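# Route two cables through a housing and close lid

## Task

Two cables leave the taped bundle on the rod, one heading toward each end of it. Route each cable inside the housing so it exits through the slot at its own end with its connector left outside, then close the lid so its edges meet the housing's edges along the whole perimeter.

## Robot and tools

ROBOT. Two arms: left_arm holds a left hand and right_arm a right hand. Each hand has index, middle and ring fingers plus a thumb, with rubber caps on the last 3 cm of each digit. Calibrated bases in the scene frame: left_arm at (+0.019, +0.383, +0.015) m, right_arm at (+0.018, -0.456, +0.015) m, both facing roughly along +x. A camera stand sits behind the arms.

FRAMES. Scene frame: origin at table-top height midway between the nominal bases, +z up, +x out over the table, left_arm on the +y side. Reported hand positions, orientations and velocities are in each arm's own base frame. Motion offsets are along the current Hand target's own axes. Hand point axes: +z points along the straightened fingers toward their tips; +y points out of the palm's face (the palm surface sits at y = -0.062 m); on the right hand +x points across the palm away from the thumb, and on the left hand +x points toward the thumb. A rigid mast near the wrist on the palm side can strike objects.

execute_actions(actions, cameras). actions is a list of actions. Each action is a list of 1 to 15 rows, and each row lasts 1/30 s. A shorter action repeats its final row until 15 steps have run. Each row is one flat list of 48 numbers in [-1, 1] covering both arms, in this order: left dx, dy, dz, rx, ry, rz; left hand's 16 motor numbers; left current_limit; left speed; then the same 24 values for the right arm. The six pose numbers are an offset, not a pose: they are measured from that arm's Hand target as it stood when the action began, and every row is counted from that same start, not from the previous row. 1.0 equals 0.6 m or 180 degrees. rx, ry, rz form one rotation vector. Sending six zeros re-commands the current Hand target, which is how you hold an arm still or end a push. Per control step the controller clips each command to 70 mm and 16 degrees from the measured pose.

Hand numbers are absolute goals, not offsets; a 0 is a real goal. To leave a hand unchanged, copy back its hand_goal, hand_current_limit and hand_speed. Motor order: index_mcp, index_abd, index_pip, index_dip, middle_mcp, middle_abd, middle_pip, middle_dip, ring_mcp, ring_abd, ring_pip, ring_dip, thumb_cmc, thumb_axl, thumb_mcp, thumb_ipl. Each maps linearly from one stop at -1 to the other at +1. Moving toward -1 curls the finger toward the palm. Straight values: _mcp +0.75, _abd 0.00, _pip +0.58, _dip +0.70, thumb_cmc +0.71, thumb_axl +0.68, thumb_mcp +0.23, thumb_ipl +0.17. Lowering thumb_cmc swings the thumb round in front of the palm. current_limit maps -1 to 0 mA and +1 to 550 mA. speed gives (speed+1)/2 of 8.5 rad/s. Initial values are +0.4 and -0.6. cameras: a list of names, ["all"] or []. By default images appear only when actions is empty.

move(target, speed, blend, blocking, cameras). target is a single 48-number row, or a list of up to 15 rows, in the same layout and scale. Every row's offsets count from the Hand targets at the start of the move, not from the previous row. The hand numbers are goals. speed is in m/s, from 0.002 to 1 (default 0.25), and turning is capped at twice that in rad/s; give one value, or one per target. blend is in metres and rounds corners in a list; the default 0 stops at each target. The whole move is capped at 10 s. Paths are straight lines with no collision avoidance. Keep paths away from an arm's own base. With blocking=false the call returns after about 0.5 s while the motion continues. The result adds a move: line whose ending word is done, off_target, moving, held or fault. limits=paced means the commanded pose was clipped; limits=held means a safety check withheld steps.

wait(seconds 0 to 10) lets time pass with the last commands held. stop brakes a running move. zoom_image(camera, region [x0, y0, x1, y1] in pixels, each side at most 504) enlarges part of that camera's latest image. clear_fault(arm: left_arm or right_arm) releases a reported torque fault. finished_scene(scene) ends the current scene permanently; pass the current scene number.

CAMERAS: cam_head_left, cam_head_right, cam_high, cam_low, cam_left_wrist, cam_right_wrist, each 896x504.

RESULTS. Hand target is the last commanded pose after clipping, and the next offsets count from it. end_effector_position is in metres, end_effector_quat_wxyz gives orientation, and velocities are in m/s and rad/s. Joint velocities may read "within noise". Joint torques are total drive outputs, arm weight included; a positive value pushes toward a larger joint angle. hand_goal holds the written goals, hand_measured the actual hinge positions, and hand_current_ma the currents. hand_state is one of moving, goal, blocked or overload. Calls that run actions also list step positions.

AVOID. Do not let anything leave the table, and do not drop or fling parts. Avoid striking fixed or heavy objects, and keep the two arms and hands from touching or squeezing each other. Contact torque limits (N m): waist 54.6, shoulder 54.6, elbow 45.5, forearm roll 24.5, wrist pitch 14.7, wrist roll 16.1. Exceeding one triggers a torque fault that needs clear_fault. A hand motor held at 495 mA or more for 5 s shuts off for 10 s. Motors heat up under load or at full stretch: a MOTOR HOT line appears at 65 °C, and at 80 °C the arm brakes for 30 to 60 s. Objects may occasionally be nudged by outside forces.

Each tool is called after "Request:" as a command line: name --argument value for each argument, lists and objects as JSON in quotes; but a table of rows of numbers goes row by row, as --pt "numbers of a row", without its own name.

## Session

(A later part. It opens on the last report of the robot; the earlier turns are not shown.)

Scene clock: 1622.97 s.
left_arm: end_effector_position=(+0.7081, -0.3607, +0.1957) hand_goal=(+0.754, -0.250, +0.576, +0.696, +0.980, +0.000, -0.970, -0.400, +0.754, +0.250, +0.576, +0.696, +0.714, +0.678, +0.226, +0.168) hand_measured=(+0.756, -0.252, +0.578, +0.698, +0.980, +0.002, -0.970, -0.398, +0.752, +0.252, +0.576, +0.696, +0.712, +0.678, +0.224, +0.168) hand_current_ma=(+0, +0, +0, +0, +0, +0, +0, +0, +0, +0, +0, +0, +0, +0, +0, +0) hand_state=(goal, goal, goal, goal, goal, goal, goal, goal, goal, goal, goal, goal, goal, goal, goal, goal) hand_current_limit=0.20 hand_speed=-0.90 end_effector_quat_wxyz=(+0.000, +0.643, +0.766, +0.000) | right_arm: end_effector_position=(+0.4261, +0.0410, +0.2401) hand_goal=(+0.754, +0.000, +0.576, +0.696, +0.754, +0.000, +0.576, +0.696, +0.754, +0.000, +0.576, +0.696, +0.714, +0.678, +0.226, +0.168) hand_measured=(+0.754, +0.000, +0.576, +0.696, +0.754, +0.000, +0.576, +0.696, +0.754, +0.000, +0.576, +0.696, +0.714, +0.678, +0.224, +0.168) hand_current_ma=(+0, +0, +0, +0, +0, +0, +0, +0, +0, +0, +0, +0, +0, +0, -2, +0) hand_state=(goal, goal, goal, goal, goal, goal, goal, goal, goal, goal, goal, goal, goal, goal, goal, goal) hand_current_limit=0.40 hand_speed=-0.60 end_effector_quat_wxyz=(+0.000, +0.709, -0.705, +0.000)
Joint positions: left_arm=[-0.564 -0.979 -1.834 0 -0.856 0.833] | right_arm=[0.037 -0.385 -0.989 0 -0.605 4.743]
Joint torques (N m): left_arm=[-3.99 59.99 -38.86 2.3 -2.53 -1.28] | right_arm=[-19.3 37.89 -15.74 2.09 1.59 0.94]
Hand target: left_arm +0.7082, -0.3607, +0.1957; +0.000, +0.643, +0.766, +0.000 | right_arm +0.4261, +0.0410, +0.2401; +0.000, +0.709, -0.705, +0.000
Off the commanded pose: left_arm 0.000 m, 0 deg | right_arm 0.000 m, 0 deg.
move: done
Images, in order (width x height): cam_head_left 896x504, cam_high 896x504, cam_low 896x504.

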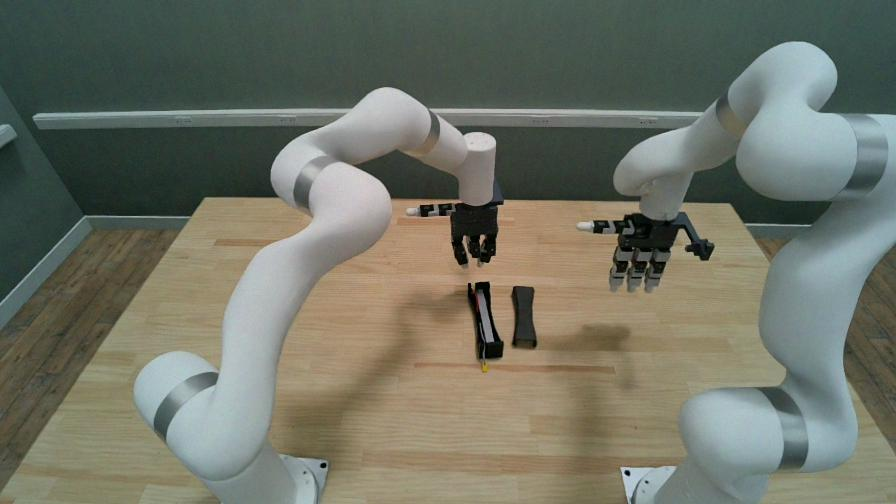

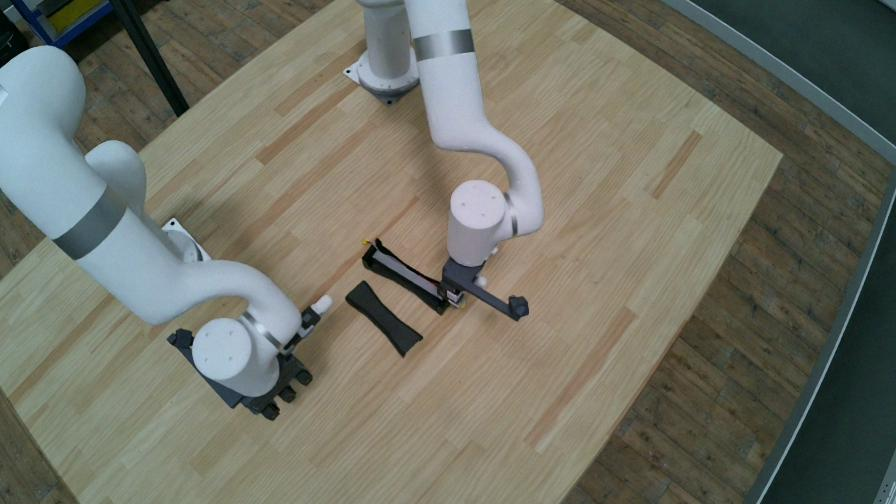

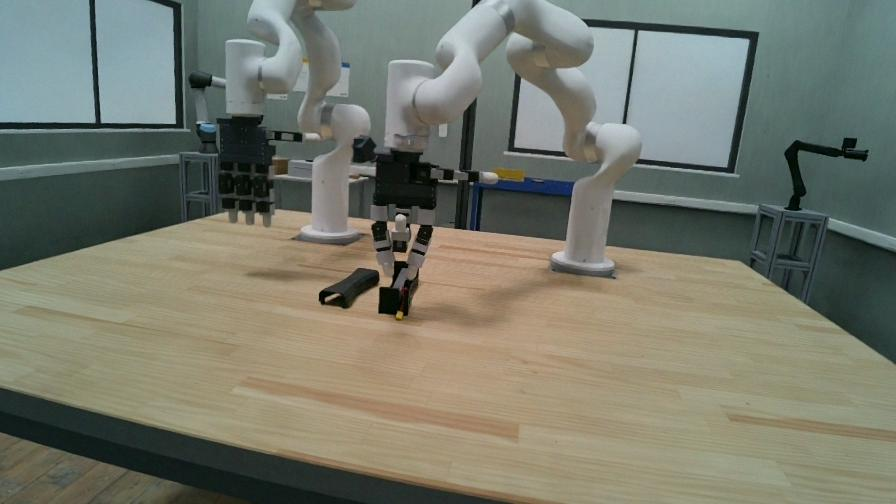

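Request:
move --pt "0 0 -0.15 0 0 0 0.754 -0.25 0.576 0.696 0.98 0 -0.97 -0.4 0.754 0.25 0.576 0.696 0.714 0.678 0.226 0.168 0.2 -0.9 0 0 0 0 0 0 0.754 0 0.576 0.696 0.754 0 0.576 0.696 0.754 0 0.576 0.696 0.714 0.678 0.226 0.168 0.4 -0.6" --pt "0.532 -0.33 -0.25 0 0 0 0.754 -0.25 0.576 0.696 0.98 0 -0.97 -0.4 0.754 0.25 0.576 0.696 0.714 0.678 0.226 0.168 0.2 -0.9 0 0 0 0 0 0 0.754 0 0.576 0.696 0.754 0 0.576 0.696 0.754 0 0.576 0.696 0.714 0.678 0.226 0.168 0.4 -0.6" --speed '[0.1,0.2]' --blend '[0.04,0]' --cameras '["all"]'

Request:
zoom_image --camera "cam_head_left" --region '[430, 260, 560, 390]'

Request:
zoom_image --camera "cam_low" --region '[300, 230, 430, 360]'

Request:
zoom_image --camera "cam_high" --region '[330, 220, 480, 370]'

Request:
zoom_image --camera "cam_head_right" --region '[400, 250, 540, 390]'

Scene clock: 1642.67 s.
left_arm: end_effector_position=(+0.4581, -0.0804, +0.3456) hand_goal=(+0.754, -0.250, +0.576, +0.696, +0.980, +0.000, -0.970, -0.400, +0.754, +0.250, +0.576, +0.696, +0.714, +0.678, +0.226, +0.168) hand_measured=(+0.756, -0.252, +0.578, +0.698, +0.980, +0.002, -0.970, -0.398, +0.752, +0.252, +0.576, +0.696, +0.712, +0.678, +0.224, +0.168) hand_current_ma=(+0, +0, +0, +0, +0, +0, +0, +0, +0, +0, +0, +0, +0, +0, +0, +0) hand_state=(goal, goal, goal, goal, goal, goal, goal, goal, goal, goal, goal, goal, goal, goal, goal, goal) hand_current_limit=0.20 hand_speed=-0.90 end_effector_quat_wxyz=(+0.000, +0.643, +0.766, +0.000) | right_arm: end_effector_position=(+0.4261, +0.0410, +0.2401) hand_goal=(+0.754, +0.000, +0.576, +0.696, +0.754, +0.000, +0.576, +0.696, +0.754, +0.000, +0.576, +0.696, +0.714, +0.678, +0.226, +0.168) hand_measured=(+0.754, +0.000, +0.576, +0.696, +0.754, +0.000, +0.576, +0.696, +0.754, +0.000, +0.576, +0.696, +0.714, +0.678, +0.224, +0.168) hand_current_ma=(+0, +0, +0, +0, +0, +0, +0, +0, +0, +0, +0, +0, +0, +0, -2, +0) hand_state=(goal, goal, goal, goal, goal, goal, goal, goal, goal, goal, goal, goal, goal, goal, goal, goal) hand_current_limit=0.40 hand_speed=-0.60 end_effector_quat_wxyz=(+0.000, +0.709, -0.705, +0.000)
Joint positions: left_arm=[-0.301 0.037 -0.765 0 -0.802 1.097] | right_arm=[0.037 -0.385 -0.989 0 -0.605 4.743]
Joint torques (N m): left_arm=[15.66 29.9 -20.5 -2.33 -2.48 1.04] | right_arm=[-19.74 38.65 -15.78 1.88 1.62 0.98]
Hand target: left_arm +0.4581, -0.0804, +0.3456; +0.000, +0.643, +0.766, +0.000 | right_arm +0.4261, +0.0410, +0.2401; +0.000, +0.709, -0.705, +0.000
Off the commanded pose: left_arm 0.000 m, 0 deg | right_arm 0.000 m, 0 deg.
move: done

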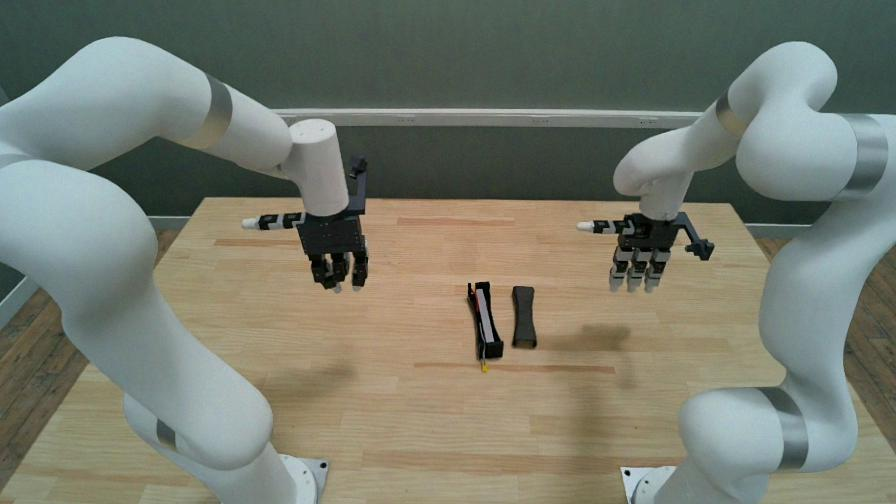

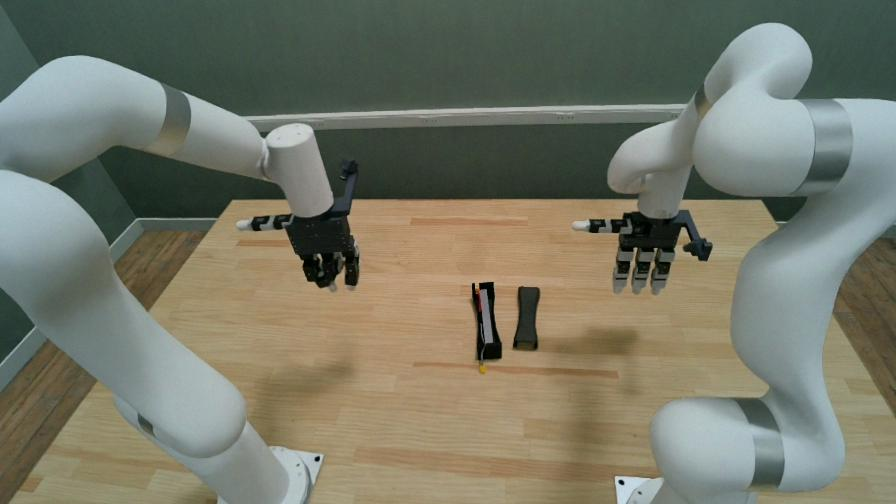

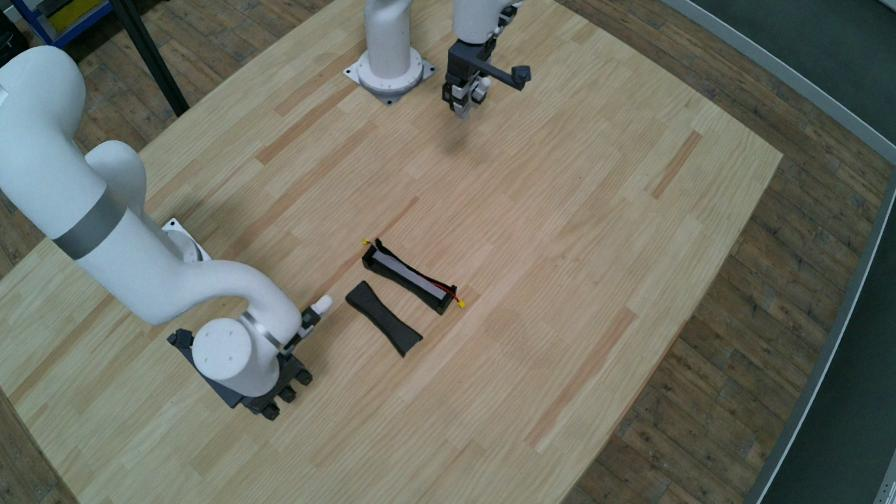

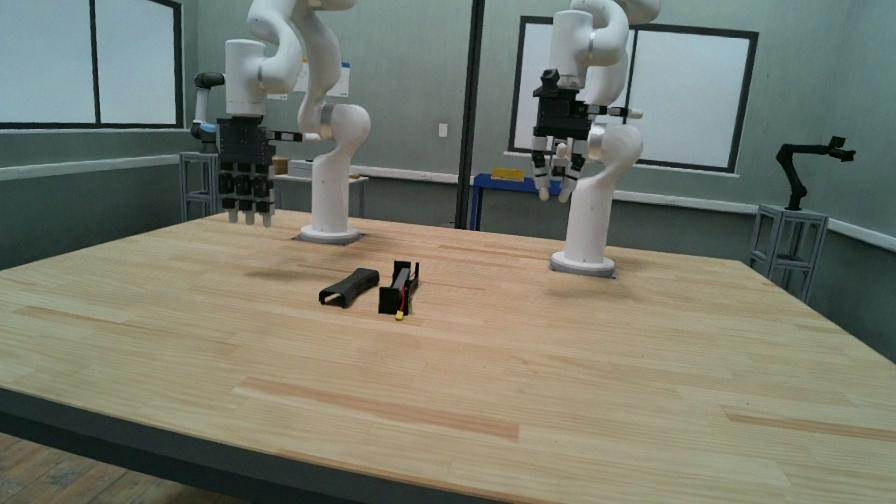

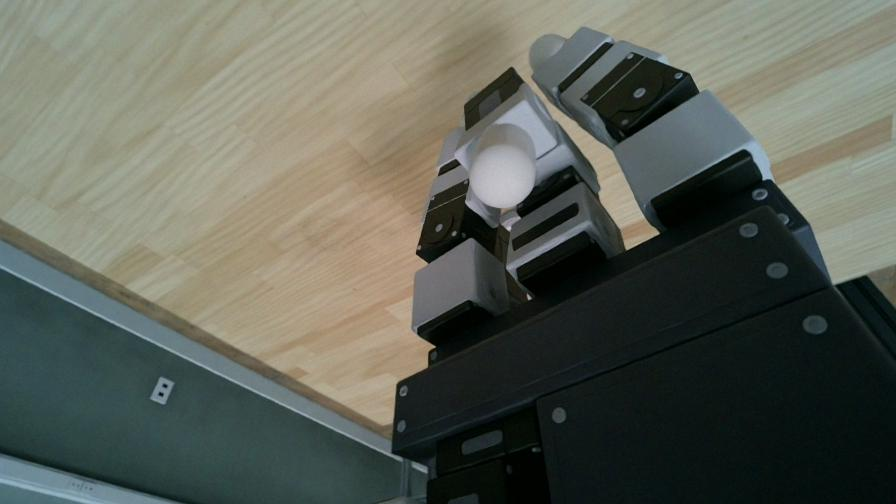

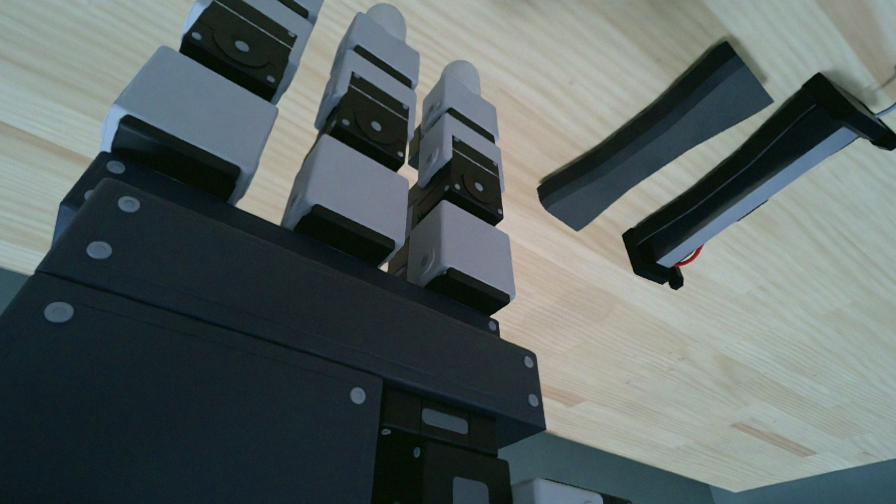

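Scaled by 3.877 from the camera's 896x504 image, which has a finer 1280x720 frame.

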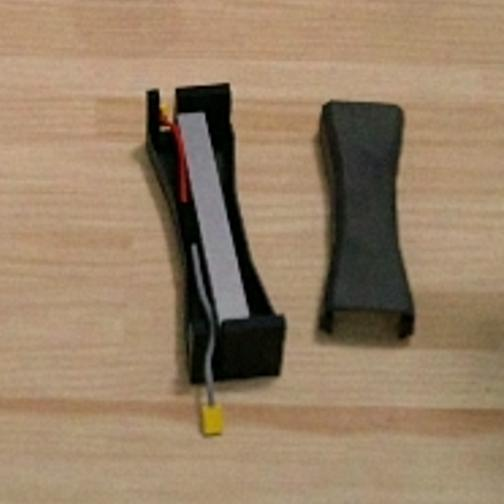

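Scaled by 3.877 from the camera's 896x504 image, which has a finer 1280x720 frame.

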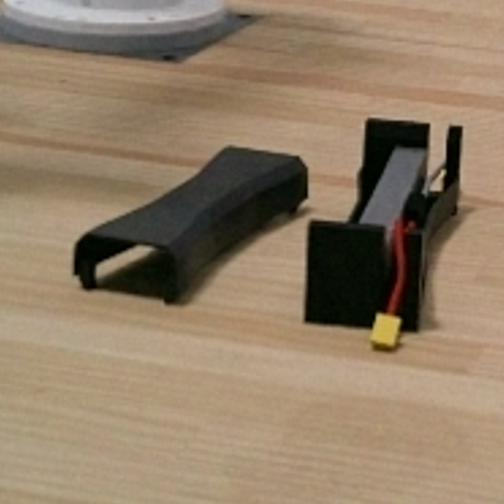

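Scaled by 3.360 from the camera's 896x504 image, which has a finer 1280x720 frame.

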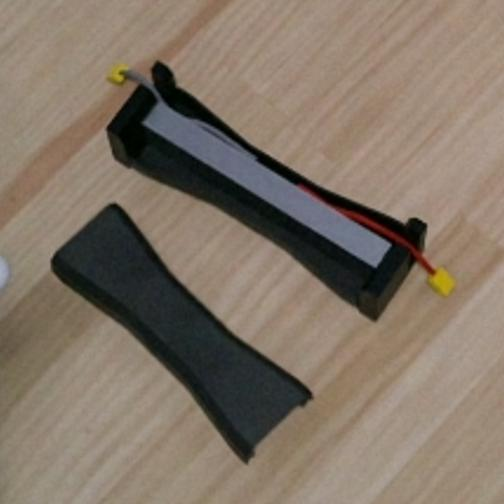

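Scaled by 3.600 from the camera's 896x504 image, which has a finer 1280x720 frame.

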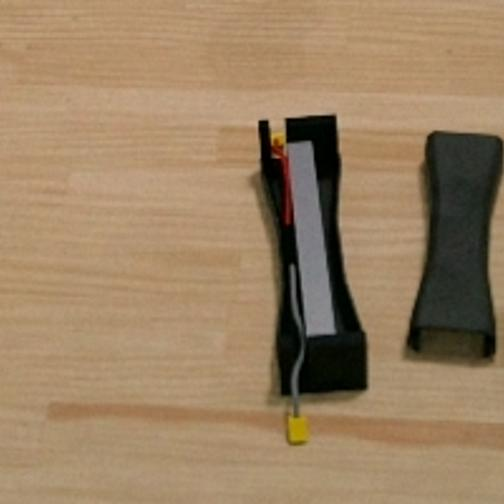

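Request:
zoom_image --camera "cam_right_wrist" --region '[520, 20, 896, 300]'

Request:
zoom_image --camera "cam_low" --region '[310, 255, 430, 325]'

Request:
zoom_image --camera "cam_high" --region '[340, 230, 470, 310]'

Scaled by 1.340 from the camera's 896x504 image, which has a finer 1280x720 frame.

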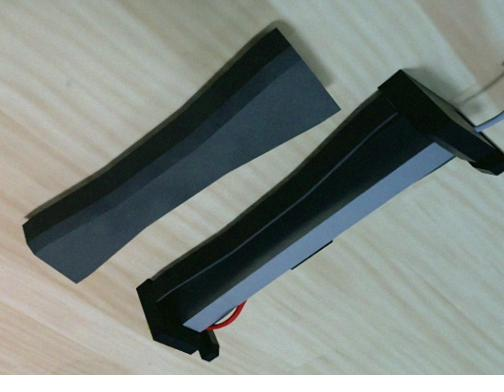

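Scaled by 4.200 from the camera's 896x504 image, which has a finer 1280x720 frame.

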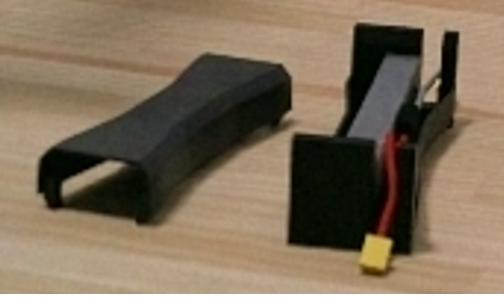

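Scaled by 3.877 from the camera's 896x504 image, which has a finer 1280x720 frame.

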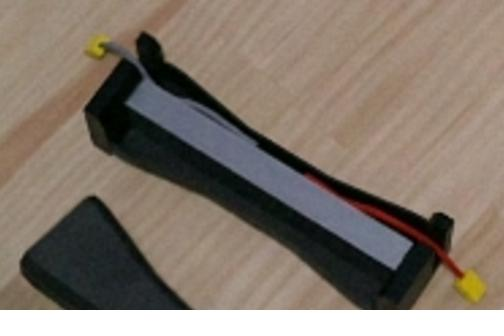

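Request:
zoom_image --camera "cam_right_wrist" --region '[610, 210, 750, 300]'

Request:
zoom_image --camera "cam_right_wrist" --region '[776, 60, 896, 170]'

Request:
zoom_image --camera "cam_right_wrist" --region '[690, 30, 790, 120]'

Request:
zoom_image --camera "cam_right_wrist" --region '[530, 160, 630, 250]'

Scaled by 3.600 from the camera's 896x504 image, which has a finer 1280x720 frame.

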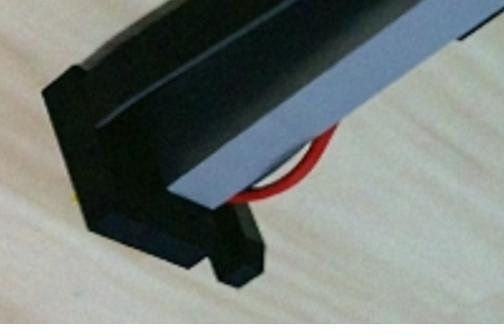

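Scaled by 4.200 from the camera's 896x504 image, which has a finer 1280x720 frame.

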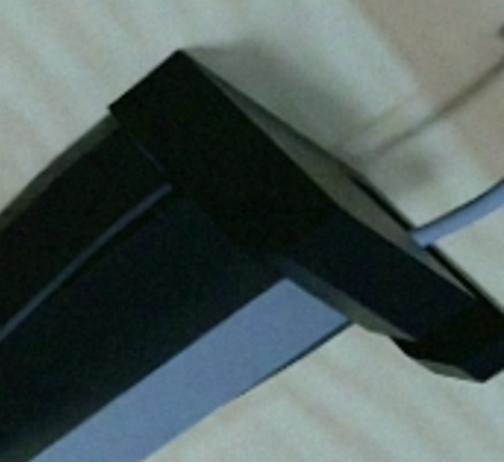

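Scaled by 5.040 from the camera's 896x504 image, which has a finer 1280x720 frame.

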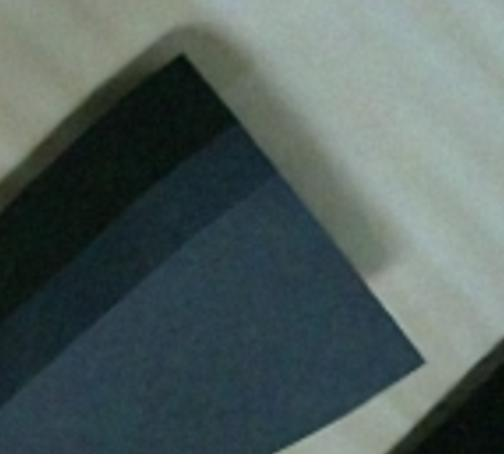

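Scaled by 5.040 from the camera's 896x504 image, which has a finer 1280x720 frame.

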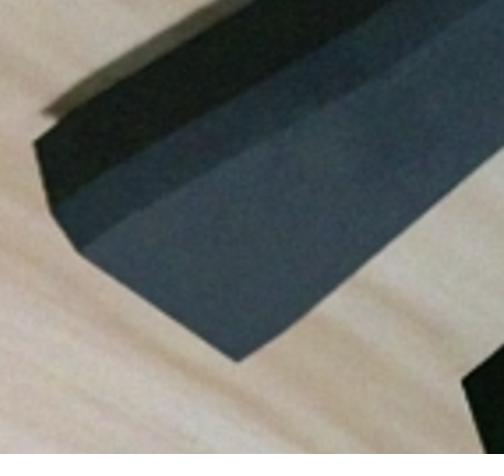

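Request:
move --pt "-0.6317 0.0407 0.05 -0.2207 -0.1175 0 0.754 -0.25 0.576 0.696 0.98 0 -0.97 -0.4 0.754 0.25 0.576 0.696 0.714 0.678 0.226 0.168 0.2 -0.9 0 0 0 0 0 0 0.754 0 0.576 0.696 0.754 0 0.576 0.696 0.754 0 0.576 0.696 0.714 0.678 0.226 0.168 0.4 -0.6" --pt "-0.6317 0.0407 0.2093 -0.2207 -0.1175 0 0.754 -0.25 0.576 0.696 0.98 0 -0.97 -0.4 0.754 0.25 0.576 0.696 0.714 0.678 0.226 0.168 0.2 -0.9 0 0 0 0 0 0 0.754 0 0.576 0.696 0.754 0 0.576 0.696 0.754 0 0.576 0.696 0.714 0.678 0.226 0.168 0.4 -0.6" --speed '[0.2,0.1]' --cameras '["cam_left_wrist","cam_low","cam_head_left"]'

Scene clock: 1752.40 s.
left_arm: end_effector_position=(+0.5474, -0.4496, +0.2202) hand_goal=(+0.754, -0.250, +0.576, +0.696, +0.980, +0.000, -0.970, -0.400, +0.754, +0.250, +0.576, +0.696, +0.714, +0.678, +0.226, +0.168) hand_measured=(+0.758, -0.250, +0.578, +0.698, +0.982, +0.002, -0.970, -0.398, +0.758, +0.252, +0.576, +0.696, +0.718, +0.678, +0.224, +0.168) hand_current_ma=(+0, +0, +0, +0, +0, +0, +0, +0, +0, +0, +0, +0, +0, +0, +0, +0) hand_state=(goal, goal, goal, goal, goal, goal, goal, goal, goal, goal, goal, goal, goal, goal, goal, goal) hand_current_limit=0.20 hand_speed=-0.90 end_effector_quat_wxyz=(+0.355, +0.594, +0.707, +0.143) | right_arm: end_effector_position=(+0.4261, +0.0410, +0.2401) hand_goal=(+0.754, +0.000, +0.576, +0.696, +0.754, +0.000, +0.576, +0.696, +0.754, +0.000, +0.576, +0.696, +0.714, +0.678, +0.226, +0.168) hand_measured=(+0.754, +0.000, +0.576, +0.696, +0.754, +0.000, +0.576, +0.696, +0.754, +0.000, +0.576, +0.696, +0.714, +0.678, +0.224, +0.168) hand_current_ma=(+0, +0, +0, +0, +0, +0, +0, +0, +0, +0, +0, +0, +0, +0, -2, +0) hand_state=(goal, goal, goal, goal, goal, goal, goal, goal, goal, goal, goal, goal, goal, goal, goal, goal) hand_current_limit=0.40 hand_speed=-0.60 end_effector_quat_wxyz=(+0.000, +0.709, -0.705, +0.000)
Joint positions: left_arm=[-0.921 -0.701 -1.108 2.136 -0.496 -1.568] | right_arm=[0.037 -0.385 -0.989 0 -0.605 4.743]
Joint torques (N m): left_arm=[15.53 27.01 -33.48 3.3 -3.75 -1.18] | right_arm=[-19.16 37.72 -15.66 1.64 1.58 1.01]
Hand target: left_arm +0.5475, -0.4495, +0.2201; +0.355, +0.594, +0.707, +0.143 | right_arm +0.4261, +0.0410, +0.2401; +0.000, +0.709, -0.705, +0.000
Off the commanded pose: left_arm 0.000 m, 0 deg | right_arm 0.000 m, 0 deg.
move: done
Images, in order (width x height): cam_head_left 896x504, cam_low 896x504, cam_left_wrist 896x504.

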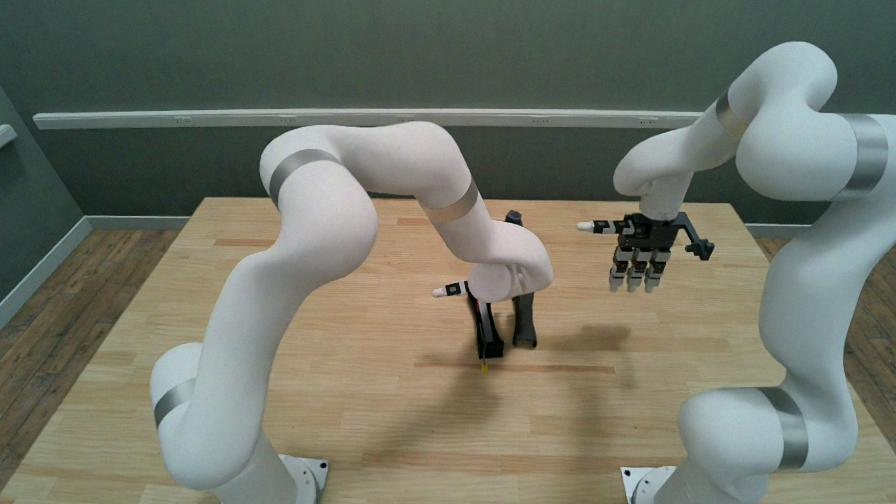

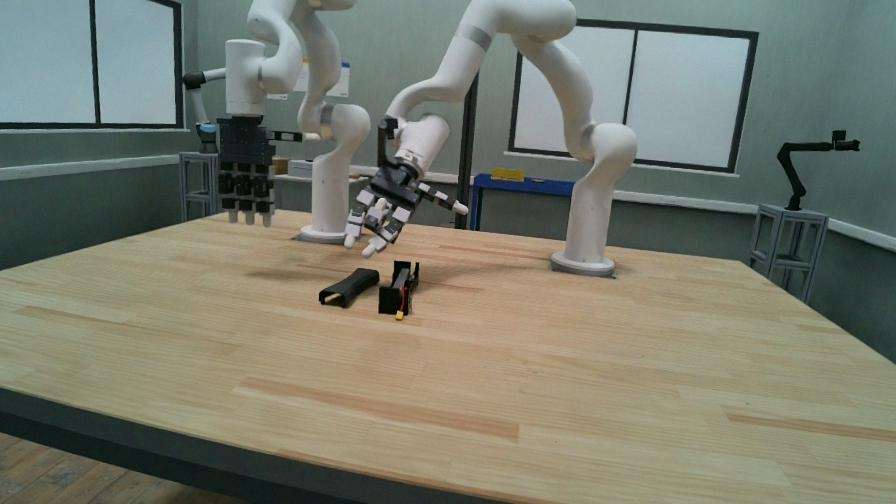

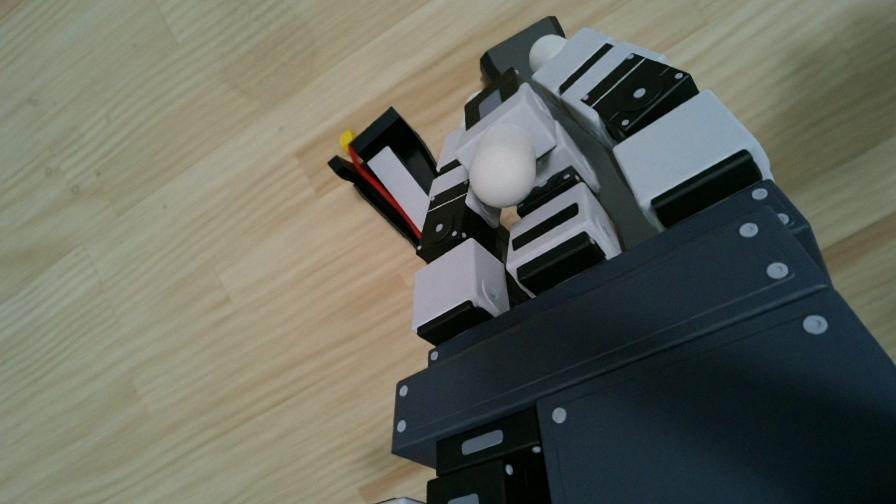

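Request:
move --pt "0 0 0 0 0 0 0.754 -0.25 0.576 0.696 0.98 0 -0.97 -0.4 0.754 0.25 0.576 0.696 0.714 0.678 0.226 0.168 0.2 -0.9 0.25 0 0 0 0 0 0.754 0 0.576 0.696 0.754 0 0.576 0.696 0.754 0 0.576 0.696 0.714 0.678 0.226 0.168 0.4 -0.6" --pt "-0.1555 -0.175 -0.0814 0 0 0 0.754 -0.25 0.576 0.696 0.98 0 -0.97 -0.4 0.754 0.25 0.576 0.696 0.714 0.678 0.226 0.168 0.2 -0.9 0.25 0 0 0 0 0 0.754 0 0.576 0.696 0.754 0 0.576 0.696 0.754 0 0.576 0.696 0.714 0.678 0.226 0.168 0.4 -0.6" --speed '[0.2,0.15]' --cameras '["cam_left_wrist","cam_low","cam_head_left"]'

Request:
zoom_image --camera "cam_left_wrist" --region '[0, 0, 450, 430]'

Scene clock: 1777.00 s.
left_arm: end_effector_position=(+0.4409, -0.5533, +0.2202) hand_goal=(+0.754, -0.250, +0.576, +0.696, +0.980, +0.000, -0.970, -0.400, +0.754, +0.250, +0.576, +0.696, +0.714, +0.678, +0.226, +0.168) hand_measured=(+0.758, -0.250, +0.578, +0.698, +0.982, +0.002, -0.970, -0.398, +0.758, +0.252, +0.576, +0.696, +0.718, +0.678, +0.224, +0.168) hand_current_ma=(+0, +0, +0, +0, +0, +0, +0, +0, +0, +0, +0, +0, +0, +0, +0, +0) hand_state=(goal, goal, goal, goal, goal, goal, goal, goal, goal, goal, goal, goal, goal, goal, goal, goal) hand_current_limit=0.20 hand_speed=-0.90 end_effector_quat_wxyz=(+0.355, +0.594, +0.707, +0.143) | right_arm: end_effector_position=(+0.4270, -0.1090, +0.2401) hand_goal=(+0.754, +0.000, +0.576, +0.696, +0.754, +0.000, +0.576, +0.696, +0.754, +0.000, +0.576, +0.696, +0.714, +0.678, +0.226, +0.168) hand_measured=(+0.754, +0.000, +0.576, +0.696, +0.754, +0.000, +0.576, +0.696, +0.754, +0.000, +0.576, +0.696, +0.714, +0.678, +0.224, +0.168) hand_current_ma=(+0, +0, +0, +0, +0, +0, +0, +0, +0, +0, +0, +0, +0, +0, -2, +0) hand_state=(goal, goal, goal, goal, goal, goal, goal, goal, goal, goal, goal, goal, goal, goal, goal, goal) hand_current_limit=0.40 hand_speed=-0.60 end_effector_quat_wxyz=(+0.000, +0.709, -0.705, +0.000)
Joint positions: left_arm=[-1.171 -0.767 -1.228 1.757 -0.574 -1.394] | right_arm=[-0.251 -0.421 -1.04 0 -0.62 4.456]
Joint torques (N m): left_arm=[-13.8 28.77 -36.05 -2.89 -3.59 1.2] | right_arm=[-20.96 20.95 -17.26 2.35 -2.46 -2.21]
Hand target: left_arm +0.4409, -0.5533, +0.2202; +0.355, +0.594, +0.707, +0.143 | right_arm +0.4270, -0.1090, +0.2401; +0.000, +0.709, -0.705, +0.000
Off the commanded pose: left_arm 0.000 m, 0 deg | right_arm 0.000 m, 0 deg.
move: done
Images, in order (width x height): cam_head_left 896x504, cam_low 896x504, cam_left_wrist 896x504.

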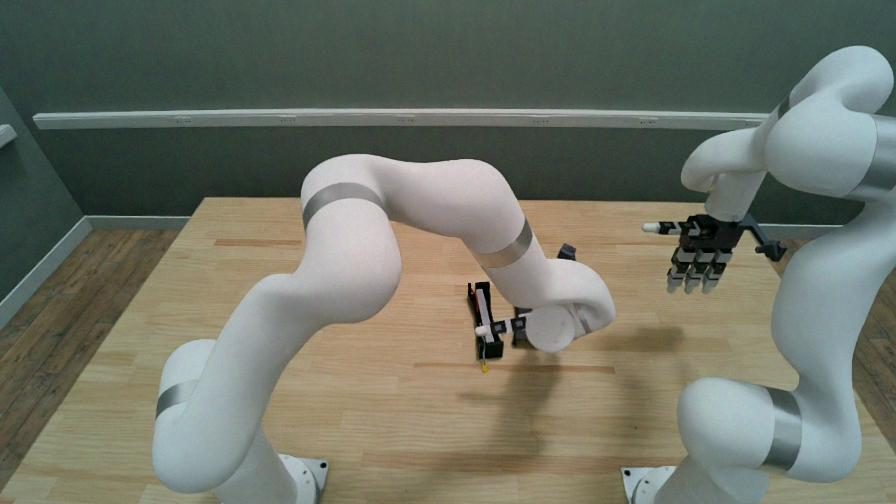

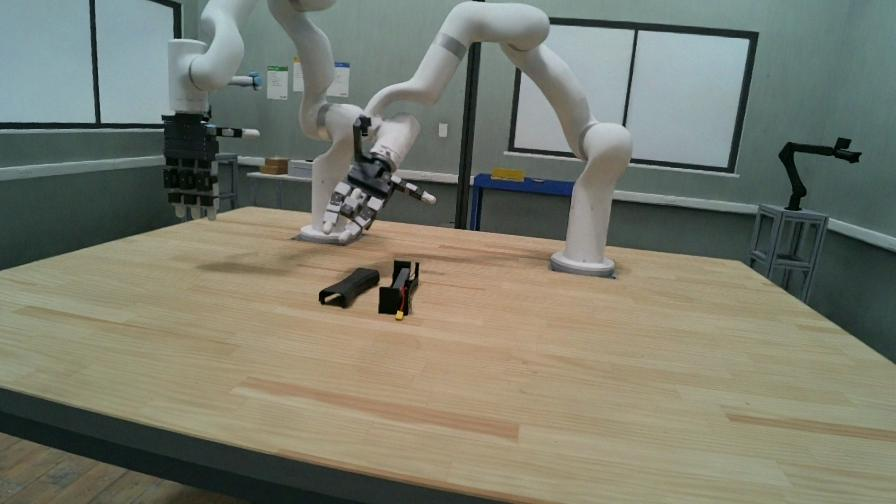

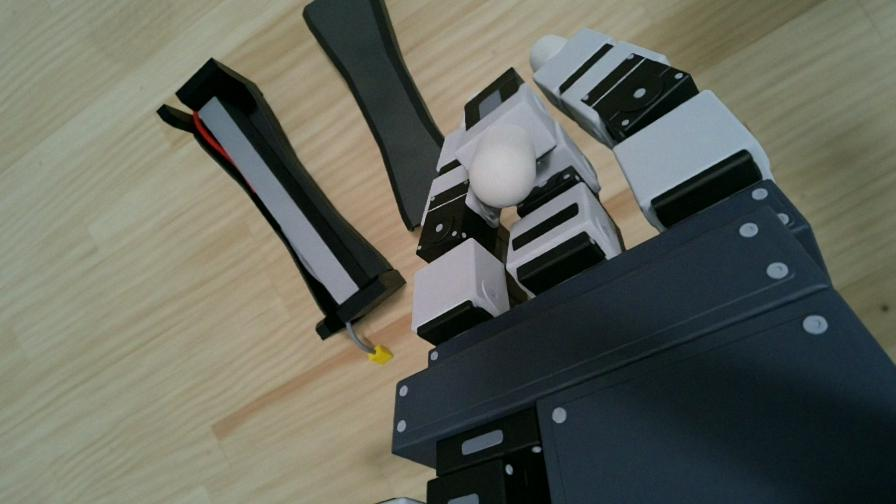

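Scaled by 1.120 from the camera's 896x504 image, which has a finer 1280x720 frame.

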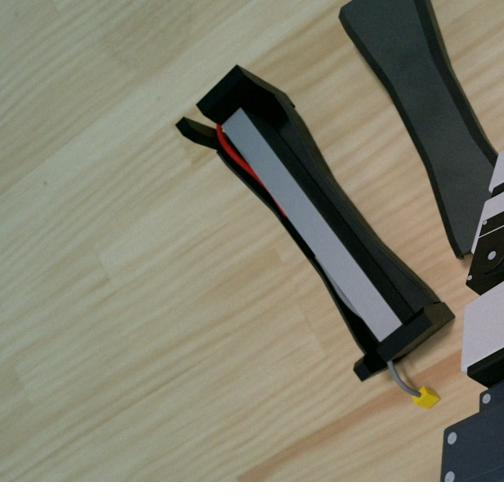

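Excellent view. Zoom at detail.

Request:
zoom_image --camera "cam_left_wrist" --region '[150, 45, 280, 175]'

Request:
zoom_image --camera "cam_left_wrist" --region '[290, 240, 430, 380]'

Request:
zoom_image --camera "cam_left_wrist" --region '[290, 0, 440, 150]'

Scaled by 3.877 from the camera's 896x504 image, which has a finer 1280x720 frame.

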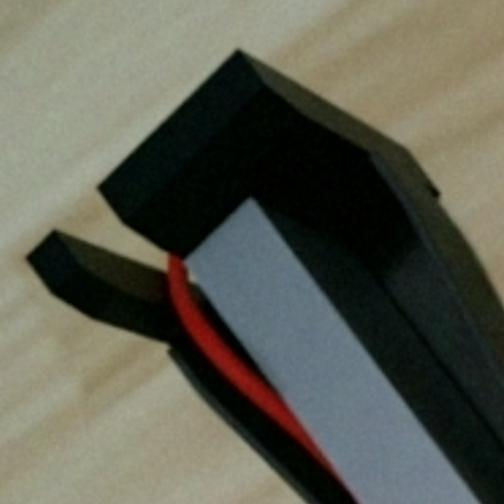

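Scaled by 3.600 from the camera's 896x504 image, which has a finer 1280x720 frame.

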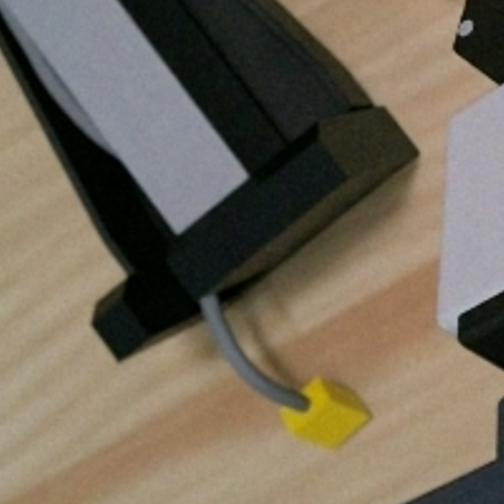

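Scaled by 3.360 from the camera's 896x504 image, which has a finer 1280x720 frame.

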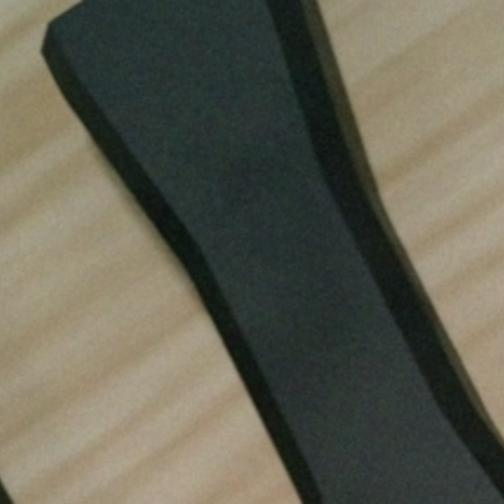

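Request:
move --pt "0.1555 0.175 0.0814 0 0 0 0.754 -0.25 0.576 0.696 0.98 0 -0.97 -0.4 0.754 0.25 0.576 0.696 0.714 0.678 0.226 0.168 0.2 -0.9 0 0 0 0 0 0 0.754 0 0.576 0.696 0.754 0 0.576 0.696 0.754 0 0.576 0.696 0.714 0.678 0.226 0.168 0.4 -0.6" --pt "0.1026 0.2744 -0.031 0 0 0 0.754 -0.25 0.576 0.696 0.98 0 -0.97 -0.4 0.754 0.25 0.576 0.696 0.714 0.678 0.226 0.168 0.2 -0.9 0 0 0 0 0 0 0.754 0 0.576 0.696 0.754 0 0.576 0.696 0.754 0 0.576 0.696 0.714 0.678 0.226 0.168 0.4 -0.6" --speed '[0.15,0.15]' --blend '[0.03,0]'

Request:
move --target '[0,0,0,0.2207,0.1175,0, 0.754,-0.08,0.576,0.696,0.98,0,-0.97,-0.4,0.754,0.08,0.576,0.696,0.714,0.678,0.226,0.168,0.2,-0.9, 0,0,0,0,0,0,0.754,0,0.576,0.696,0.754,0,0.576,0.696,0.754,0,0.576,0.696,0.714,0.678,0.226,0.168,0.4,-0.6]' --speed 0.2

Scene clock: 1884.73 s.
left_arm: end_effector_position=(+0.5476, -0.4495, +0.3156) hand_goal=(+0.754, -0.250, +0.576, +0.696, +0.980, +0.000, -0.970, -0.400, +0.754, +0.250, +0.576, +0.696, +0.714, +0.678, +0.226, +0.168) hand_measured=(+0.758, -0.250, +0.578, +0.698, +0.982, +0.002, -0.970, -0.398, +0.758, +0.252, +0.576, +0.696, +0.718, +0.678, +0.224, +0.168) hand_current_ma=(+0, +0, +0, +0, +0, +0, +0, +0, +0, +0, +0, +0, +0, +0, +0, +0) hand_state=(goal, goal, goal, goal, goal, goal, goal, goal, goal, goal, goal, goal, goal, goal, goal, goal) hand_current_limit=0.20 hand_speed=-0.90 end_effector_quat_wxyz=(+0.355, +0.594, +0.707, +0.143) | right_arm: end_effector_position=(+0.4270, -0.1090, +0.2401) hand_goal=(+0.754, +0.000, +0.576, +0.696, +0.754, +0.000, +0.576, +0.696, +0.754, +0.000, +0.576, +0.696, +0.714, +0.678, +0.226, +0.168) hand_measured=(+0.754, +0.000, +0.576, +0.696, +0.754, +0.000, +0.576, +0.696, +0.754, +0.000, +0.576, +0.696, +0.714, +0.678, +0.224, +0.168) hand_current_ma=(+0, +0, +0, +0, +0, +0, +0, +0, +0, +0, +0, +0, +0, +0, -2, +0) hand_state=(goal, goal, goal, goal, goal, goal, goal, goal, goal, goal, goal, goal, goal, goal, goal, goal) hand_current_limit=0.40 hand_speed=-0.60 end_effector_quat_wxyz=(+0.000, +0.709, -0.705, +0.000)
Joint positions: left_arm=[-0.92 -0.535 -1.116 1.812 -0.427 -1.208] | right_arm=[-0.251 -0.421 -1.04 0 -0.62 4.456]
Joint torques (N m): left_arm=[-13.74 47.77 -38.43 -3 1.89 1.12] | right_arm=[-21.05 21.1 -17.1 2.08 -2.38 -2.01]
Hand target: left_arm +0.5476, -0.4495, +0.3156; +0.355, +0.594, +0.707, +0.143 | right_arm +0.4270, -0.1090, +0.2401; +0.000, +0.709, -0.705, +0.000
Off the commanded pose: left_arm 0.000 m, 0 deg | right_arm 0.000 m, 0 deg.
move: done

Scene clock: 1887.23 s.
left_arm: end_effector_position=(+0.5476, -0.4495, +0.3156) hand_goal=(+0.754, -0.080, +0.576, +0.696, +0.980, +0.000, -0.970, -0.400, +0.754, +0.080, +0.576, +0.696, +0.714, +0.678, +0.226, +0.168) hand_measured=(+0.756, -0.082, +0.578, +0.698, +0.982, +0.002, -0.970, -0.398, +0.756, +0.082, +0.576, +0.696, +0.716, +0.678, +0.224, +0.168) hand_current_ma=(+0, +0, +0, +0, +0, +0, +0, +0, +0, +0, +0, +0, +0, +0, +0, +0) hand_state=(goal, goal, goal, goal, goal, goal, goal, goal, goal, goal, goal, goal, goal, goal, goal, goal) hand_current_limit=0.20 hand_speed=-0.90 end_effector_quat_wxyz=(+0.000, +0.643, +0.766, +0.000) | right_arm: end_effector_position=(+0.4270, -0.1090, +0.2401) hand_goal=(+0.754, +0.000, +0.576, +0.696, +0.754, +0.000, +0.576, +0.696, +0.754, +0.000, +0.576, +0.696, +0.714, +0.678, +0.226, +0.168) hand_measured=(+0.754, +0.000, +0.576, +0.696, +0.754, +0.000, +0.576, +0.696, +0.754, +0.000, +0.576, +0.696, +0.714, +0.678, +0.224, +0.168) hand_current_ma=(+0, +0, +0, +0, +0, +0, +0, +0, +0, +0, +0, +0, +0, +0, -2, +0) hand_state=(goal, goal, goal, goal, goal, goal, goal, goal, goal, goal, goal, goal, goal, goal, goal, goal) hand_current_limit=0.40 hand_speed=-0.60 end_effector_quat_wxyz=(+0.000, +0.709, -0.705, +0.000)
Joint positions: left_arm=[-0.805 -0.674 -1.607 0 -0.933 0.593] | right_arm=[-0.251 -0.421 -1.04 0 -0.62 4.456]
Joint torques (N m): left_arm=[15.54 28.98 -39.54 -2.15 -2.5 1.1] | right_arm=[-20.5 21.28 -17.28 2.44 -2.29 -1.97]
Hand target: left_arm +0.5476, -0.4495, +0.3156; +0.000, +0.643, +0.766, +0.000 | right_arm +0.4270, -0.1090, +0.2401; +0.000, +0.709, -0.705, +0.000
Off the commanded pose: left_arm 0.000 m, 0 deg | right_arm 0.000 m, 0 deg.
move: done


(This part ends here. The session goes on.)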